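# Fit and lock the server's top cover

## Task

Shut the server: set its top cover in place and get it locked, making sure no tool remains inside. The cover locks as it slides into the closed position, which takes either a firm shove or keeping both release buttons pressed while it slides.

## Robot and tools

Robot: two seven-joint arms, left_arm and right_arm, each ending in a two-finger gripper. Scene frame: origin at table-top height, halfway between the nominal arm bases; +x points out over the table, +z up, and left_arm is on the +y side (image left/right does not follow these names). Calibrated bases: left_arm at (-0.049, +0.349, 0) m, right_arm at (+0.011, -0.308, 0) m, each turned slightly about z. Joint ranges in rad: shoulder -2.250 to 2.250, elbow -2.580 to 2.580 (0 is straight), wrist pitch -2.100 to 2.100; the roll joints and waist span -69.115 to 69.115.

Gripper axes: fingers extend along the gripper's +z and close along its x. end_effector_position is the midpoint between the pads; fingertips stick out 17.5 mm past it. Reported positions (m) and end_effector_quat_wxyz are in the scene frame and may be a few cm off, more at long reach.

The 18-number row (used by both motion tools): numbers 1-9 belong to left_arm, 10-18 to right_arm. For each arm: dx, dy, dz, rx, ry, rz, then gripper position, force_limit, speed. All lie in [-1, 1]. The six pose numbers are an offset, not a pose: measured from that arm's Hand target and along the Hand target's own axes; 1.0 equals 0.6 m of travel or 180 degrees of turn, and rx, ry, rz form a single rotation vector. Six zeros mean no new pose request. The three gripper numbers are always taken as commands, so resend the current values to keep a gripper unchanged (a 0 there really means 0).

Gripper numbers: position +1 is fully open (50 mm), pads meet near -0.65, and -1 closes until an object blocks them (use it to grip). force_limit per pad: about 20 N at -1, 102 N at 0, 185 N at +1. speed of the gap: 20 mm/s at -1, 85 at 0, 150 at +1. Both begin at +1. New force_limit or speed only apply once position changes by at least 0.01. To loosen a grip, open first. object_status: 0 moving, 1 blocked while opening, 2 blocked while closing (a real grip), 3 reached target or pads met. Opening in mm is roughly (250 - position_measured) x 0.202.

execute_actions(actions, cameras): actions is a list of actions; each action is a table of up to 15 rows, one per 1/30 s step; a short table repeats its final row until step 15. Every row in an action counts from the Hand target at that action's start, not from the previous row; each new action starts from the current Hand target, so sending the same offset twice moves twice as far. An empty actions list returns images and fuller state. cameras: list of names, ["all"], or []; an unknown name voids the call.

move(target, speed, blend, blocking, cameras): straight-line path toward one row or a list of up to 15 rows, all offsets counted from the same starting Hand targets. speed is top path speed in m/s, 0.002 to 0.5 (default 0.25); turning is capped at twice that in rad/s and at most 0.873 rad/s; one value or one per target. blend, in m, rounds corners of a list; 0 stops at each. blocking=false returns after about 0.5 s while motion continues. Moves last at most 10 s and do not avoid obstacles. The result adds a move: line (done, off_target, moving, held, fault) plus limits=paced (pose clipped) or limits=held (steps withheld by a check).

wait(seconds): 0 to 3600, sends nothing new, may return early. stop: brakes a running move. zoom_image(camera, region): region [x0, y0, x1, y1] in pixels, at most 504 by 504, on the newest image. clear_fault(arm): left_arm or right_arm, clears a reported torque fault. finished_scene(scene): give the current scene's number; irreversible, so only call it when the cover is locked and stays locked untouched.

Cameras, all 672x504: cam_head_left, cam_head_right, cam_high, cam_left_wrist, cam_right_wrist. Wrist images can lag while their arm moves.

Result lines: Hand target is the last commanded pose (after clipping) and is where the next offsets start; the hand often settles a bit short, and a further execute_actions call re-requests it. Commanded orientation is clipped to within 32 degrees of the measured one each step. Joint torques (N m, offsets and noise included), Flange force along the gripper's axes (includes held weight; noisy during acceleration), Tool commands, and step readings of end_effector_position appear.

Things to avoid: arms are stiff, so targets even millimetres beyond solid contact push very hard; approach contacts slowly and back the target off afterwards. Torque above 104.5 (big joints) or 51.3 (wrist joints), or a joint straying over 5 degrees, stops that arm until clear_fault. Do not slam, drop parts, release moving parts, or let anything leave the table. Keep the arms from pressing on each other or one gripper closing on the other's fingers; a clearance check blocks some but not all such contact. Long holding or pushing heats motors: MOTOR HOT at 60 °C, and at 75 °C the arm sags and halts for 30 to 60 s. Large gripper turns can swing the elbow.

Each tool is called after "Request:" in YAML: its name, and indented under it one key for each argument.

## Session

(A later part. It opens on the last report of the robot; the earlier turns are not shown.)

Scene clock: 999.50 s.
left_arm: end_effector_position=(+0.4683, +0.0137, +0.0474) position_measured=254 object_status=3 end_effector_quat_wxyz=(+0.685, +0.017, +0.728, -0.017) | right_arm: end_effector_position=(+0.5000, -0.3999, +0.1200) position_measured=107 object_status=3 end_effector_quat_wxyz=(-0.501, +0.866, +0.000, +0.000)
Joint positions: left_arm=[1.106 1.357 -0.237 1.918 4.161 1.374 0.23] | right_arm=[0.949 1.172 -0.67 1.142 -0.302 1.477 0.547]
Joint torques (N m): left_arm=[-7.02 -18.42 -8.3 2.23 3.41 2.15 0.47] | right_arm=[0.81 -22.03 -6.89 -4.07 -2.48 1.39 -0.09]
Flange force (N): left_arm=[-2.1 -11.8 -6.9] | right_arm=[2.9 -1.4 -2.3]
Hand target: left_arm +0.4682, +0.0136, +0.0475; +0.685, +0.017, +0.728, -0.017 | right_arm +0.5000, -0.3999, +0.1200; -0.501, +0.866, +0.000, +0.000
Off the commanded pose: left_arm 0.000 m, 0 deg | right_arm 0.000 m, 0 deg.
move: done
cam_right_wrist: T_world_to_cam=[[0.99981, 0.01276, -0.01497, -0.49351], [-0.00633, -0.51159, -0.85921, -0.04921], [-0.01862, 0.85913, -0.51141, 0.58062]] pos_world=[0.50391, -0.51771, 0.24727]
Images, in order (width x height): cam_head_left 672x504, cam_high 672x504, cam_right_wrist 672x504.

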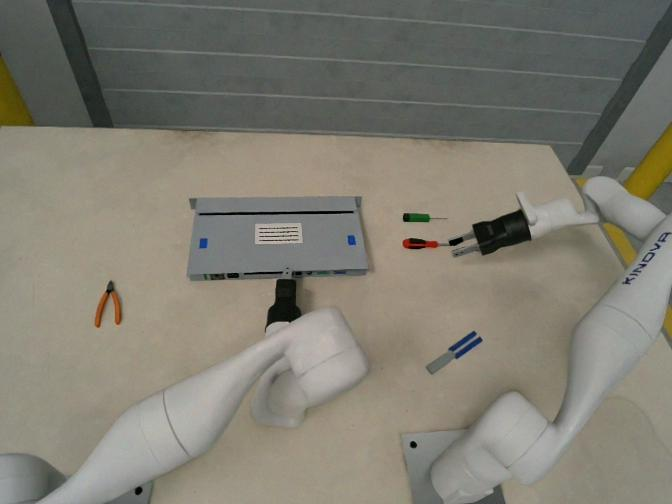

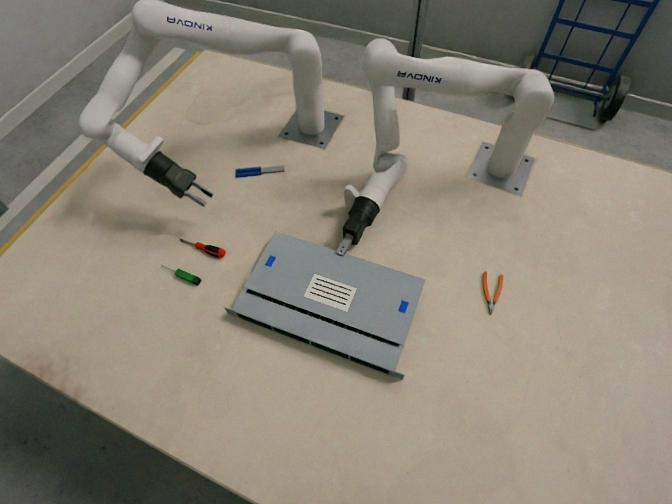

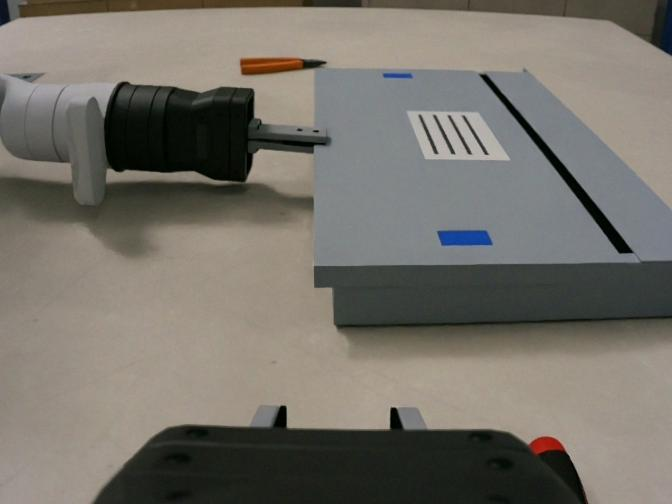

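Request:
move:
  target:
    - [0, 0, 0, 0, 0, 0, -0.386, 0.8, -1, 0, 0, 0, 0, 0, 0, 0.3, -0.7, -0.8]
    - [0, 0, -0.0583, 0, 0, 0, -0.386, 0.8, -1, 0, 0, 0, 0, 0, 0, 0.3, -0.7, -0.8]
    - [0, 0, -0.0583, 0, 0, 0, -0.9, -0.5, -0.5, 0, 0, 0, 0, 0, 0, 0.3, -0.7, -0.8]
  speed: [0.05, 0.05, 0.05]
  cameras: ["all"]

Request:
zoom_image:
  camera: "cam_right_wrist"
  region: [280, 200, 420, 290]

Request:
zoom_image:
  camera: "cam_head_left"
  region: [175, 190, 285, 290]

Request:
zoom_image:
  camera: "cam_head_left"
  region: [285, 190, 395, 290]

Request:
zoom_image:
  camera: "cam_high"
  region: [220, 220, 440, 390]

Scene clock: 1015.00 s.
left_arm: end_effector_position=(+0.4333, +0.0153, +0.0497) position_measured=252 object_status=3 end_effector_quat_wxyz=(+0.685, +0.017, +0.728, -0.017) | right_arm: end_effector_position=(+0.5000, -0.3999, +0.1200) position_measured=107 object_status=3 end_effector_quat_wxyz=(-0.501, +0.866, +0.000, +0.000)
Joint positions: left_arm=[1.162 1.354 -0.202 1.976 4.223 1.416 0.255] | right_arm=[0.949 1.172 -0.67 1.142 -0.302 1.477 0.547]
Joint torques (N m): left_arm=[1.92 -19.84 -3.46 0.66 1.02 3.56 0.32] | right_arm=[0.81 -22.11 -6.94 -4.07 -2.46 1.45 -0.11]
Flange force (N): left_arm=[-1.4 0.0 5.4] | right_arm=[3.0 -1.2 -2.1]
Hand target: left_arm +0.4333, +0.0153, +0.0496; +0.685, +0.017, +0.728, -0.017 | right_arm +0.5000, -0.3999, +0.1200; -0.501, +0.866, +0.000, +0.000
Off the commanded pose: left_arm 0.000 m, 0 deg | right_arm 0.000 m, 0 deg.
move: done
cam_left_wrist: T_world_to_cam=[[-0.07747, 0.0406, -0.99617, 0.08388], [0.06401, 0.99731, 0.03567, 0.01937], [0.99494, -0.061, -0.07986, -0.25868]] pos_world=[0.26263, -0.0385, 0.06221]
cam_right_wrist: T_world_to_cam=[[0.99981, 0.01276, -0.01497, -0.49351], [-0.00633, -0.51159, -0.85921, -0.04921], [-0.01862, 0.85913, -0.51141, 0.58062]] pos_world=[0.50391, -0.51771, 0.24727]

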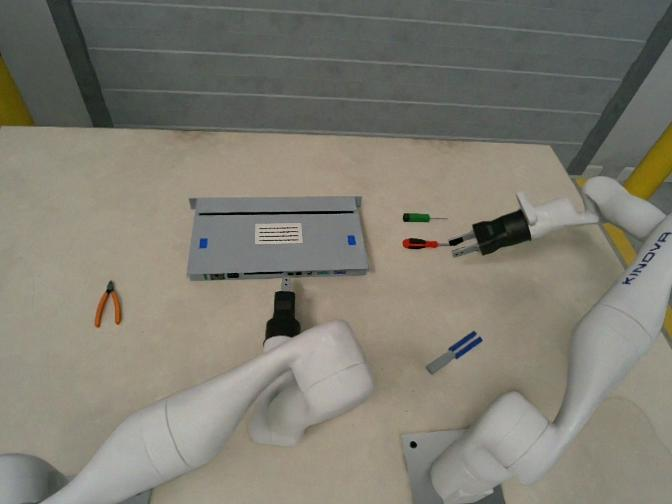

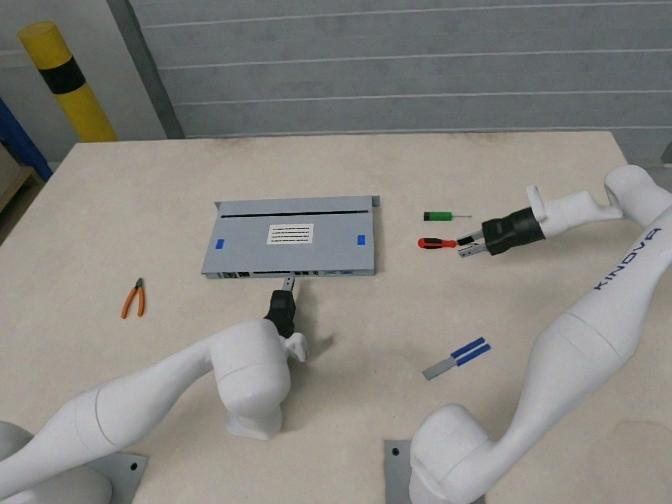

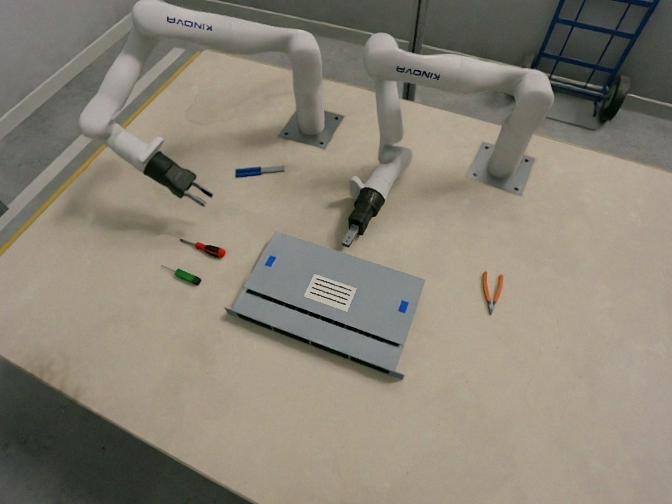

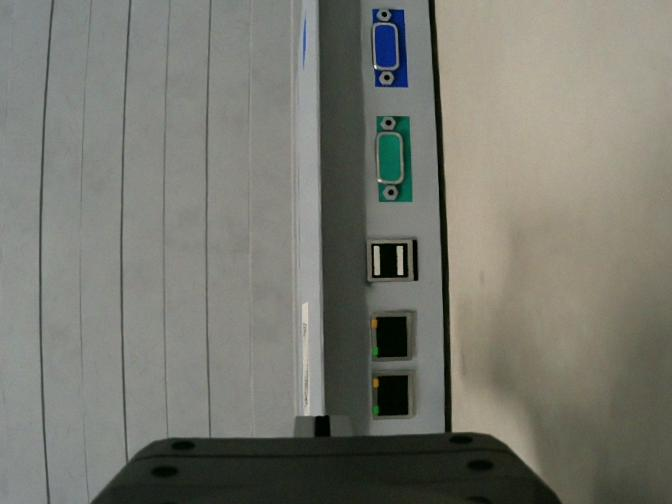

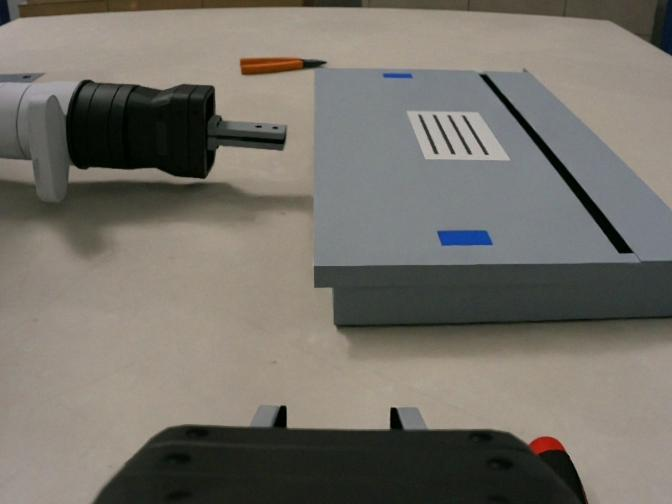

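Scaled by 3.600.

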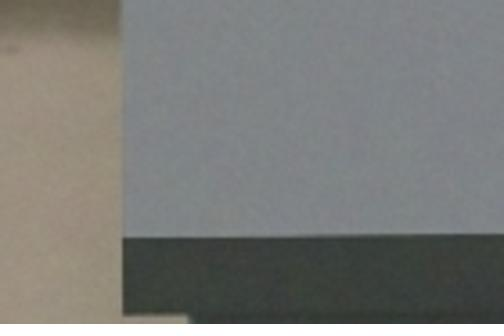

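Scaled by 4.582 from the camera's image (finer frame: 960x720).

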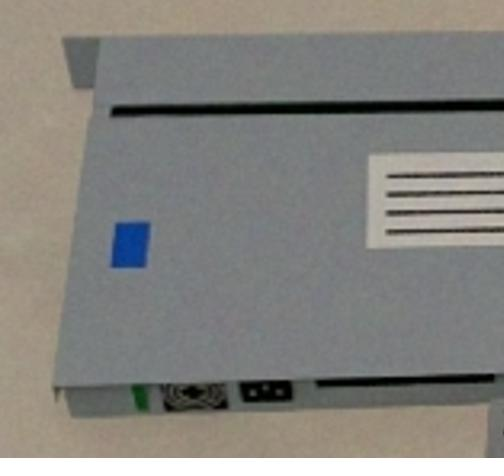

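Scaled by 4.582 from the camera's image (finer frame: 960x720).

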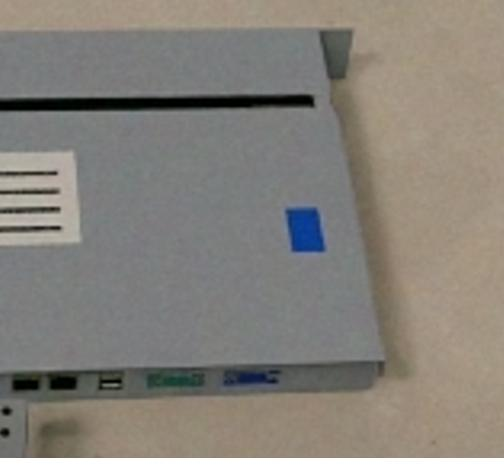

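Scaled by 2.291 from the camera's image (finer frame: 960x720).

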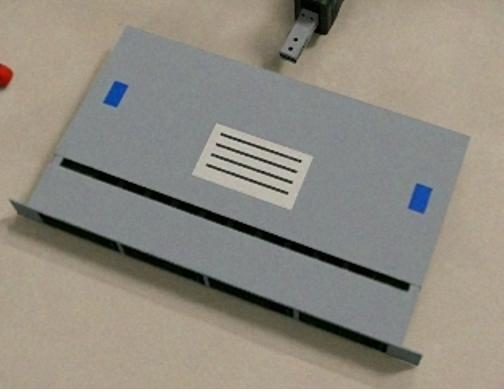

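Request:
move:
  target:
    - [-0.0078, 0.029, 0.0211, 0, 0, 0, -0.9, -0.5, -0.5, 0, 0, 0, 0, 0, 0, 0.3, -0.7, -0.8]
    - [-0.01, 0.0295, 0.0577, 0, 0, 0, -0.9, -0.5, -0.5, 0, 0, 0, 0, 0, 0, 0.3, -0.7, -0.8]
  speed: [0.1, 0.03]
  blend: [0.005, 0]
  cameras: ["cam_right_wrist", "cam_high", "cam_head_left"]

Request:
zoom_image:
  camera: "cam_right_wrist"
  region: [280, 200, 420, 290]

Request:
zoom_image:
  camera: "cam_high"
  region: [220, 220, 440, 390]

Request:
zoom_image:
  camera: "cam_head_left"
  region: [175, 190, 385, 290]

Scene clock: 1033.67 s.
left_arm: end_effector_position=(+0.4691, +0.0311, +0.0535) position_measured=252 object_status=3 end_effector_quat_wxyz=(+0.685, +0.017, +0.728, -0.017) | right_arm: end_effector_position=(+0.5000, -0.3999, +0.1200) position_measured=107 object_status=3 end_effector_quat_wxyz=(-0.501, +0.866, +0.000, +0.000)
Joint positions: left_arm=[1.093 1.35 -0.253 1.972 4.131 1.39 0.279] | right_arm=[0.949 1.172 -0.67 1.142 -0.302 1.477 0.547]
Joint torques (N m): left_arm=[-10.75 -20.37 -12.81 -12 -3.05 0.79 0.49] | right_arm=[0.83 -22.13 -6.92 -4.09 -2.48 1.41 -0.07]
Flange force (N): left_arm=[-13.6 8.3 -56.2] | right_arm=[3.1 -1.2 -2.2]
Hand target: left_arm +0.4690, +0.0313, +0.0535; +0.685, +0.017, +0.728, -0.017 | right_arm +0.5000, -0.3999, +0.1200; -0.501, +0.866, +0.000, +0.000
Off the commanded pose: left_arm 0.000 m, 0 deg | right_arm 0.000 m, 0 deg.
move: done
cam_right_wrist: T_world_to_cam=[[0.99981, 0.01276, -0.01497, -0.49351], [-0.00633, -0.51159, -0.85921, -0.04921], [-0.01862, 0.85913, -0.51141, 0.58062]] pos_world=[0.50391, -0.51771, 0.24727]
Images, in order (width x height): cam_head_left 672x504, cam_high 672x504, cam_right_wrist 672x504.

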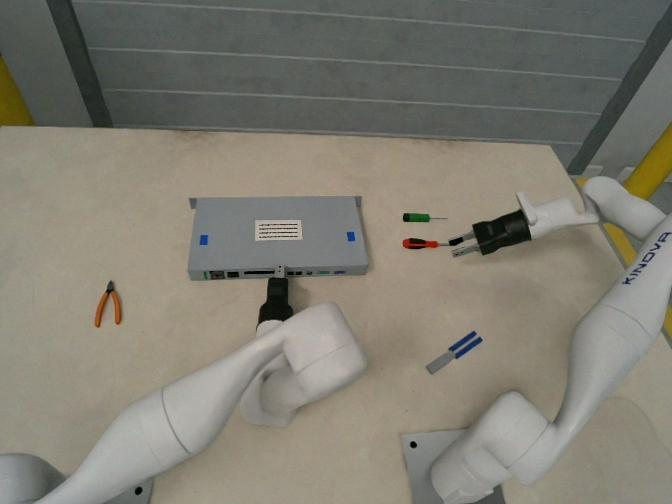

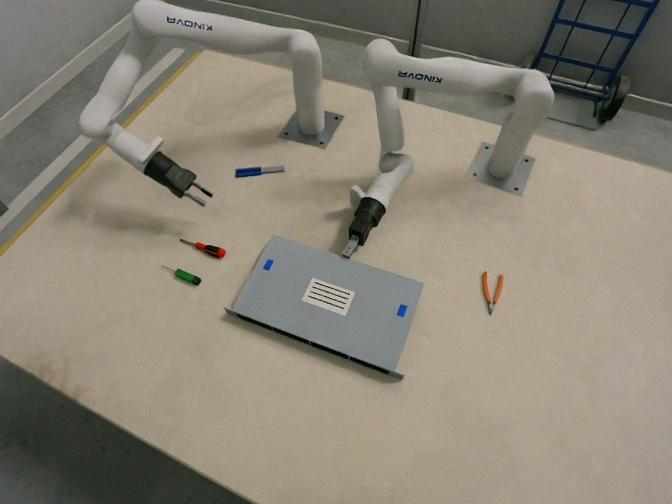

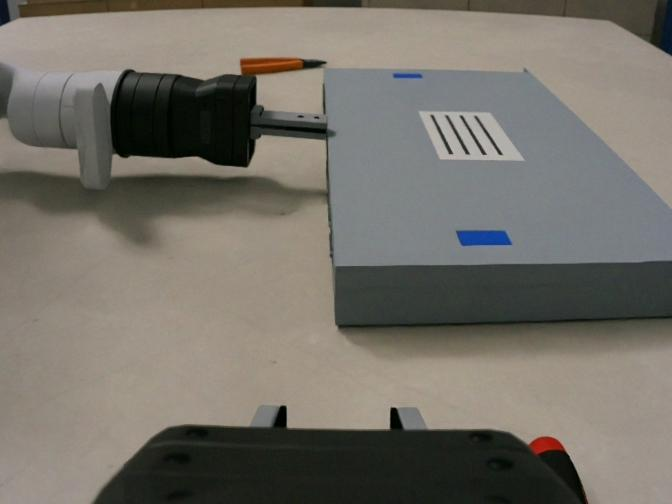

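Scaled by 3.600.

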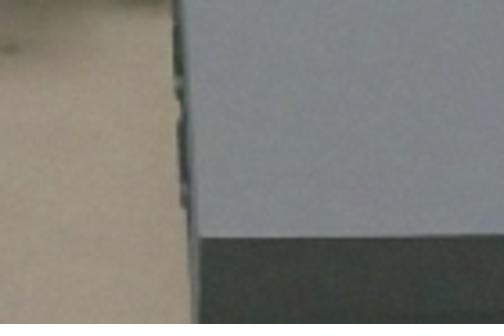

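Scaled by 2.291 from the camera's image (finer frame: 960x720).

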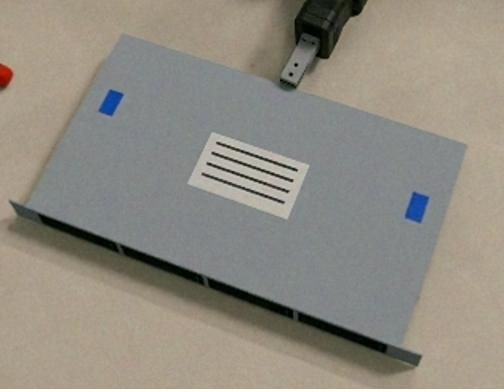

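Scaled by 2.400 from the camera's image (finer frame: 960x720).

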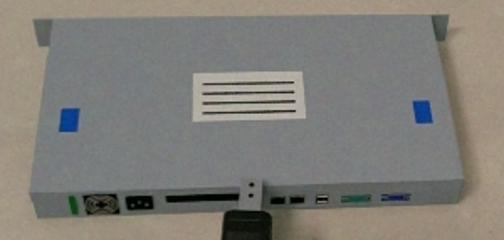

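Request:
move:
  target: [0,0,0.006,0,0,0,-0.9,-0.5,-0.5,0,0,0,0,0,0,0.3,-0.7,-0.8]
  speed: 0.02
  cameras: ["cam_right_wrist"]

Request:
zoom_image:
  camera: "cam_right_wrist"
  region: [280, 200, 420, 290]

Scene clock: 1051.50 s.
left_arm: end_effector_position=(+0.4726, +0.0310, +0.0533) position_measured=252 object_status=3 end_effector_quat_wxyz=(+0.685, +0.017, +0.728, -0.017) | right_arm: end_effector_position=(+0.5000, -0.3999, +0.1200) position_measured=107 object_status=3 end_effector_quat_wxyz=(-0.501, +0.866, +0.000, +0.000)
Joint positions: left_arm=[1.087 1.35 -0.257 1.965 4.125 1.385 0.276] | right_arm=[0.949 1.172 -0.67 1.142 -0.302 1.477 0.547]
Joint torques (N m): left_arm=[-15.02 -18.5 -14.14 -11.31 -1.98 -0.62 0.52] | right_arm=[0.83 -22.12 -6.92 -4.07 -2.45 1.41 -0.05]
Flange force (N): left_arm=[-16.7 4.0 -62.9] | right_arm=[3.2 -1.3 -2.3]
Hand target: left_arm +0.4726, +0.0311, +0.0533; +0.685, +0.017, +0.728, -0.017 | right_arm +0.5000, -0.3999, +0.1200; -0.501, +0.866, +0.000, +0.000
Off the commanded pose: left_arm 0.000 m, 0 deg | right_arm 0.000 m, 0 deg.
move: done
cam_right_wrist: T_world_to_cam=[[0.99981, 0.01276, -0.01497, -0.49351], [-0.00633, -0.51159, -0.85921, -0.04921], [-0.01862, 0.85913, -0.51141, 0.58062]] pos_world=[0.50391, -0.51771, 0.24727]

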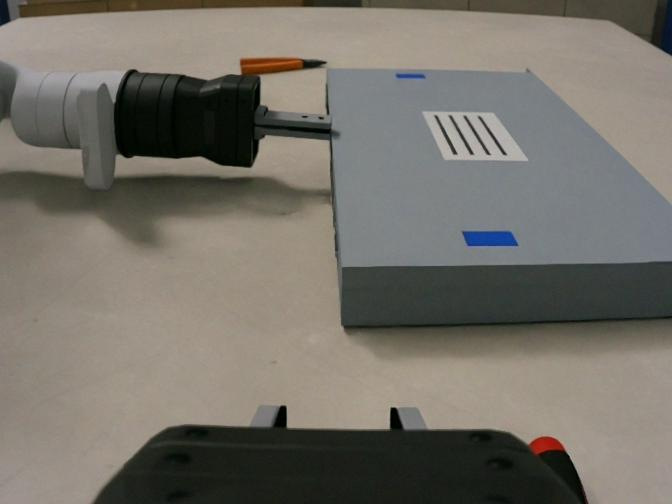

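Scaled by 3.600.

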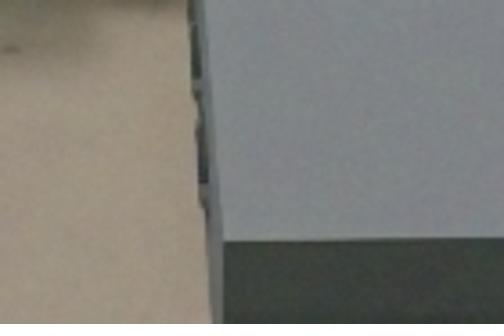

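Request:
move:
  target: [0,0,-0.06,0,0,0,-0.9,-0.5,-0.5,0,0,0,0,0,0,0.3,-0.7,-0.8]
  speed: 0.06
  cameras: ["all"]

Request:
zoom_image:
  camera: "cam_high"
  region: [200, 160, 440, 340]

Request:
zoom_image:
  camera: "cam_right_wrist"
  region: [280, 200, 420, 290]

Scene clock: 1064.00 s.
left_arm: end_effector_position=(+0.4367, +0.0328, +0.0555) position_measured=252 object_status=3 end_effector_quat_wxyz=(+0.685, +0.017, +0.728, -0.017) | right_arm: end_effector_position=(+0.5000, -0.3999, +0.1200) position_measured=107 object_status=3 end_effector_quat_wxyz=(-0.501, +0.866, +0.000, +0.000)
Joint positions: left_arm=[1.145 1.349 -0.219 2.026 4.191 1.43 0.304] | right_arm=[0.949 1.172 -0.67 1.142 -0.302 1.477 0.547]
Joint torques (N m): left_arm=[1.83 -19.43 -3.51 1 1.14 3.51 0.33] | right_arm=[0.7 -22.11 -6.95 -4 -2.5 1.45 -0.07]
Flange force (N): left_arm=[-1.5 0.0 5.3] | right_arm=[3.1 -1.1 -2.4]
Hand target: left_arm +0.4367, +0.0328, +0.0555; +0.685, +0.017, +0.728, -0.017 | right_arm +0.5000, -0.3999, +0.1200; -0.501, +0.866, +0.000, +0.000
Off the commanded pose: left_arm 0.000 m, 0 deg | right_arm 0.000 m, 0 deg.
move: done
cam_left_wrist: T_world_to_cam=[[-0.07747, 0.0406, -0.99617, 0.08931], [0.06411, 0.9973, 0.03567, 0.00146], [0.99493, -0.0611, -0.07986, -0.26052]] pos_world=[0.26603, -0.021, 0.06811]
cam_right_wrist: T_world_to_cam=[[0.99981, 0.01276, -0.01497, -0.49351], [-0.00633, -0.51159, -0.85921, -0.04921], [-0.01862, 0.85913, -0.51141, 0.58062]] pos_world=[0.50391, -0.51771, 0.24727]

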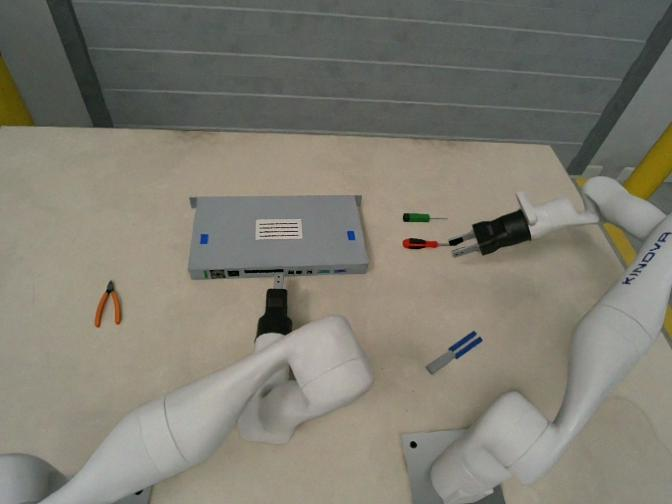

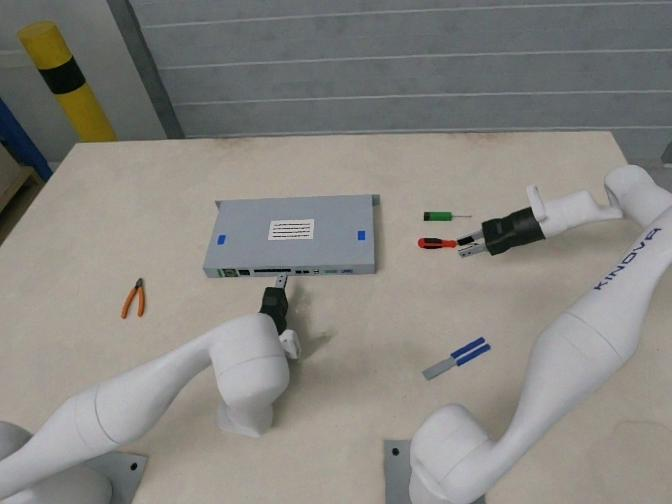

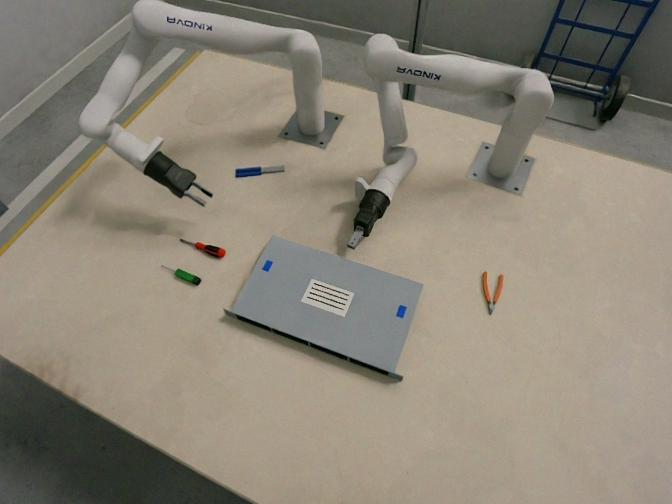

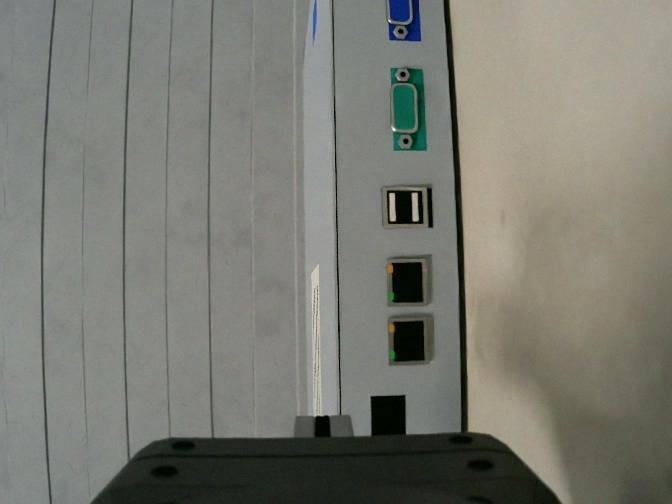

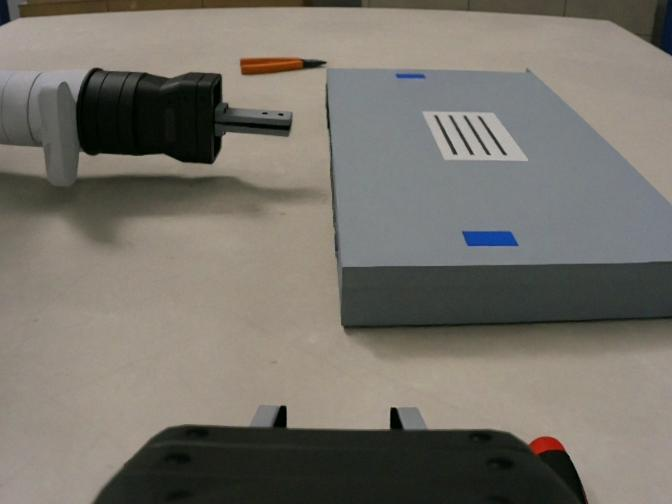

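Scaled by 2.100 from the camera's image (finer frame: 960x720).

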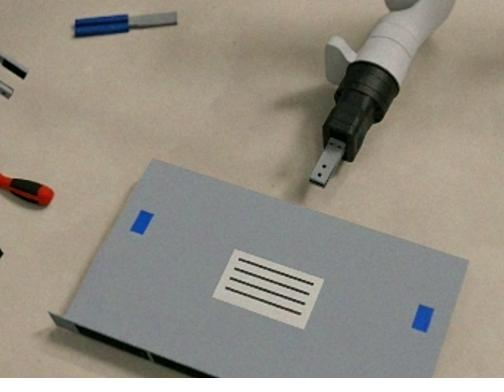

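Scaled by 3.600.

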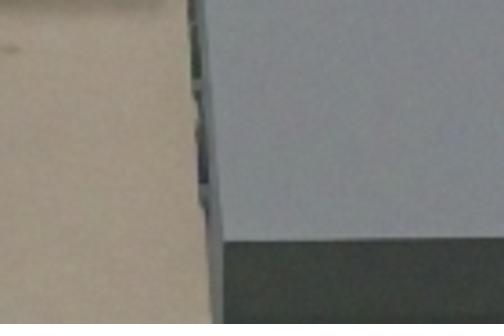

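Request:
finished_scene:
  scene: 1

The scene is finished: the task was done.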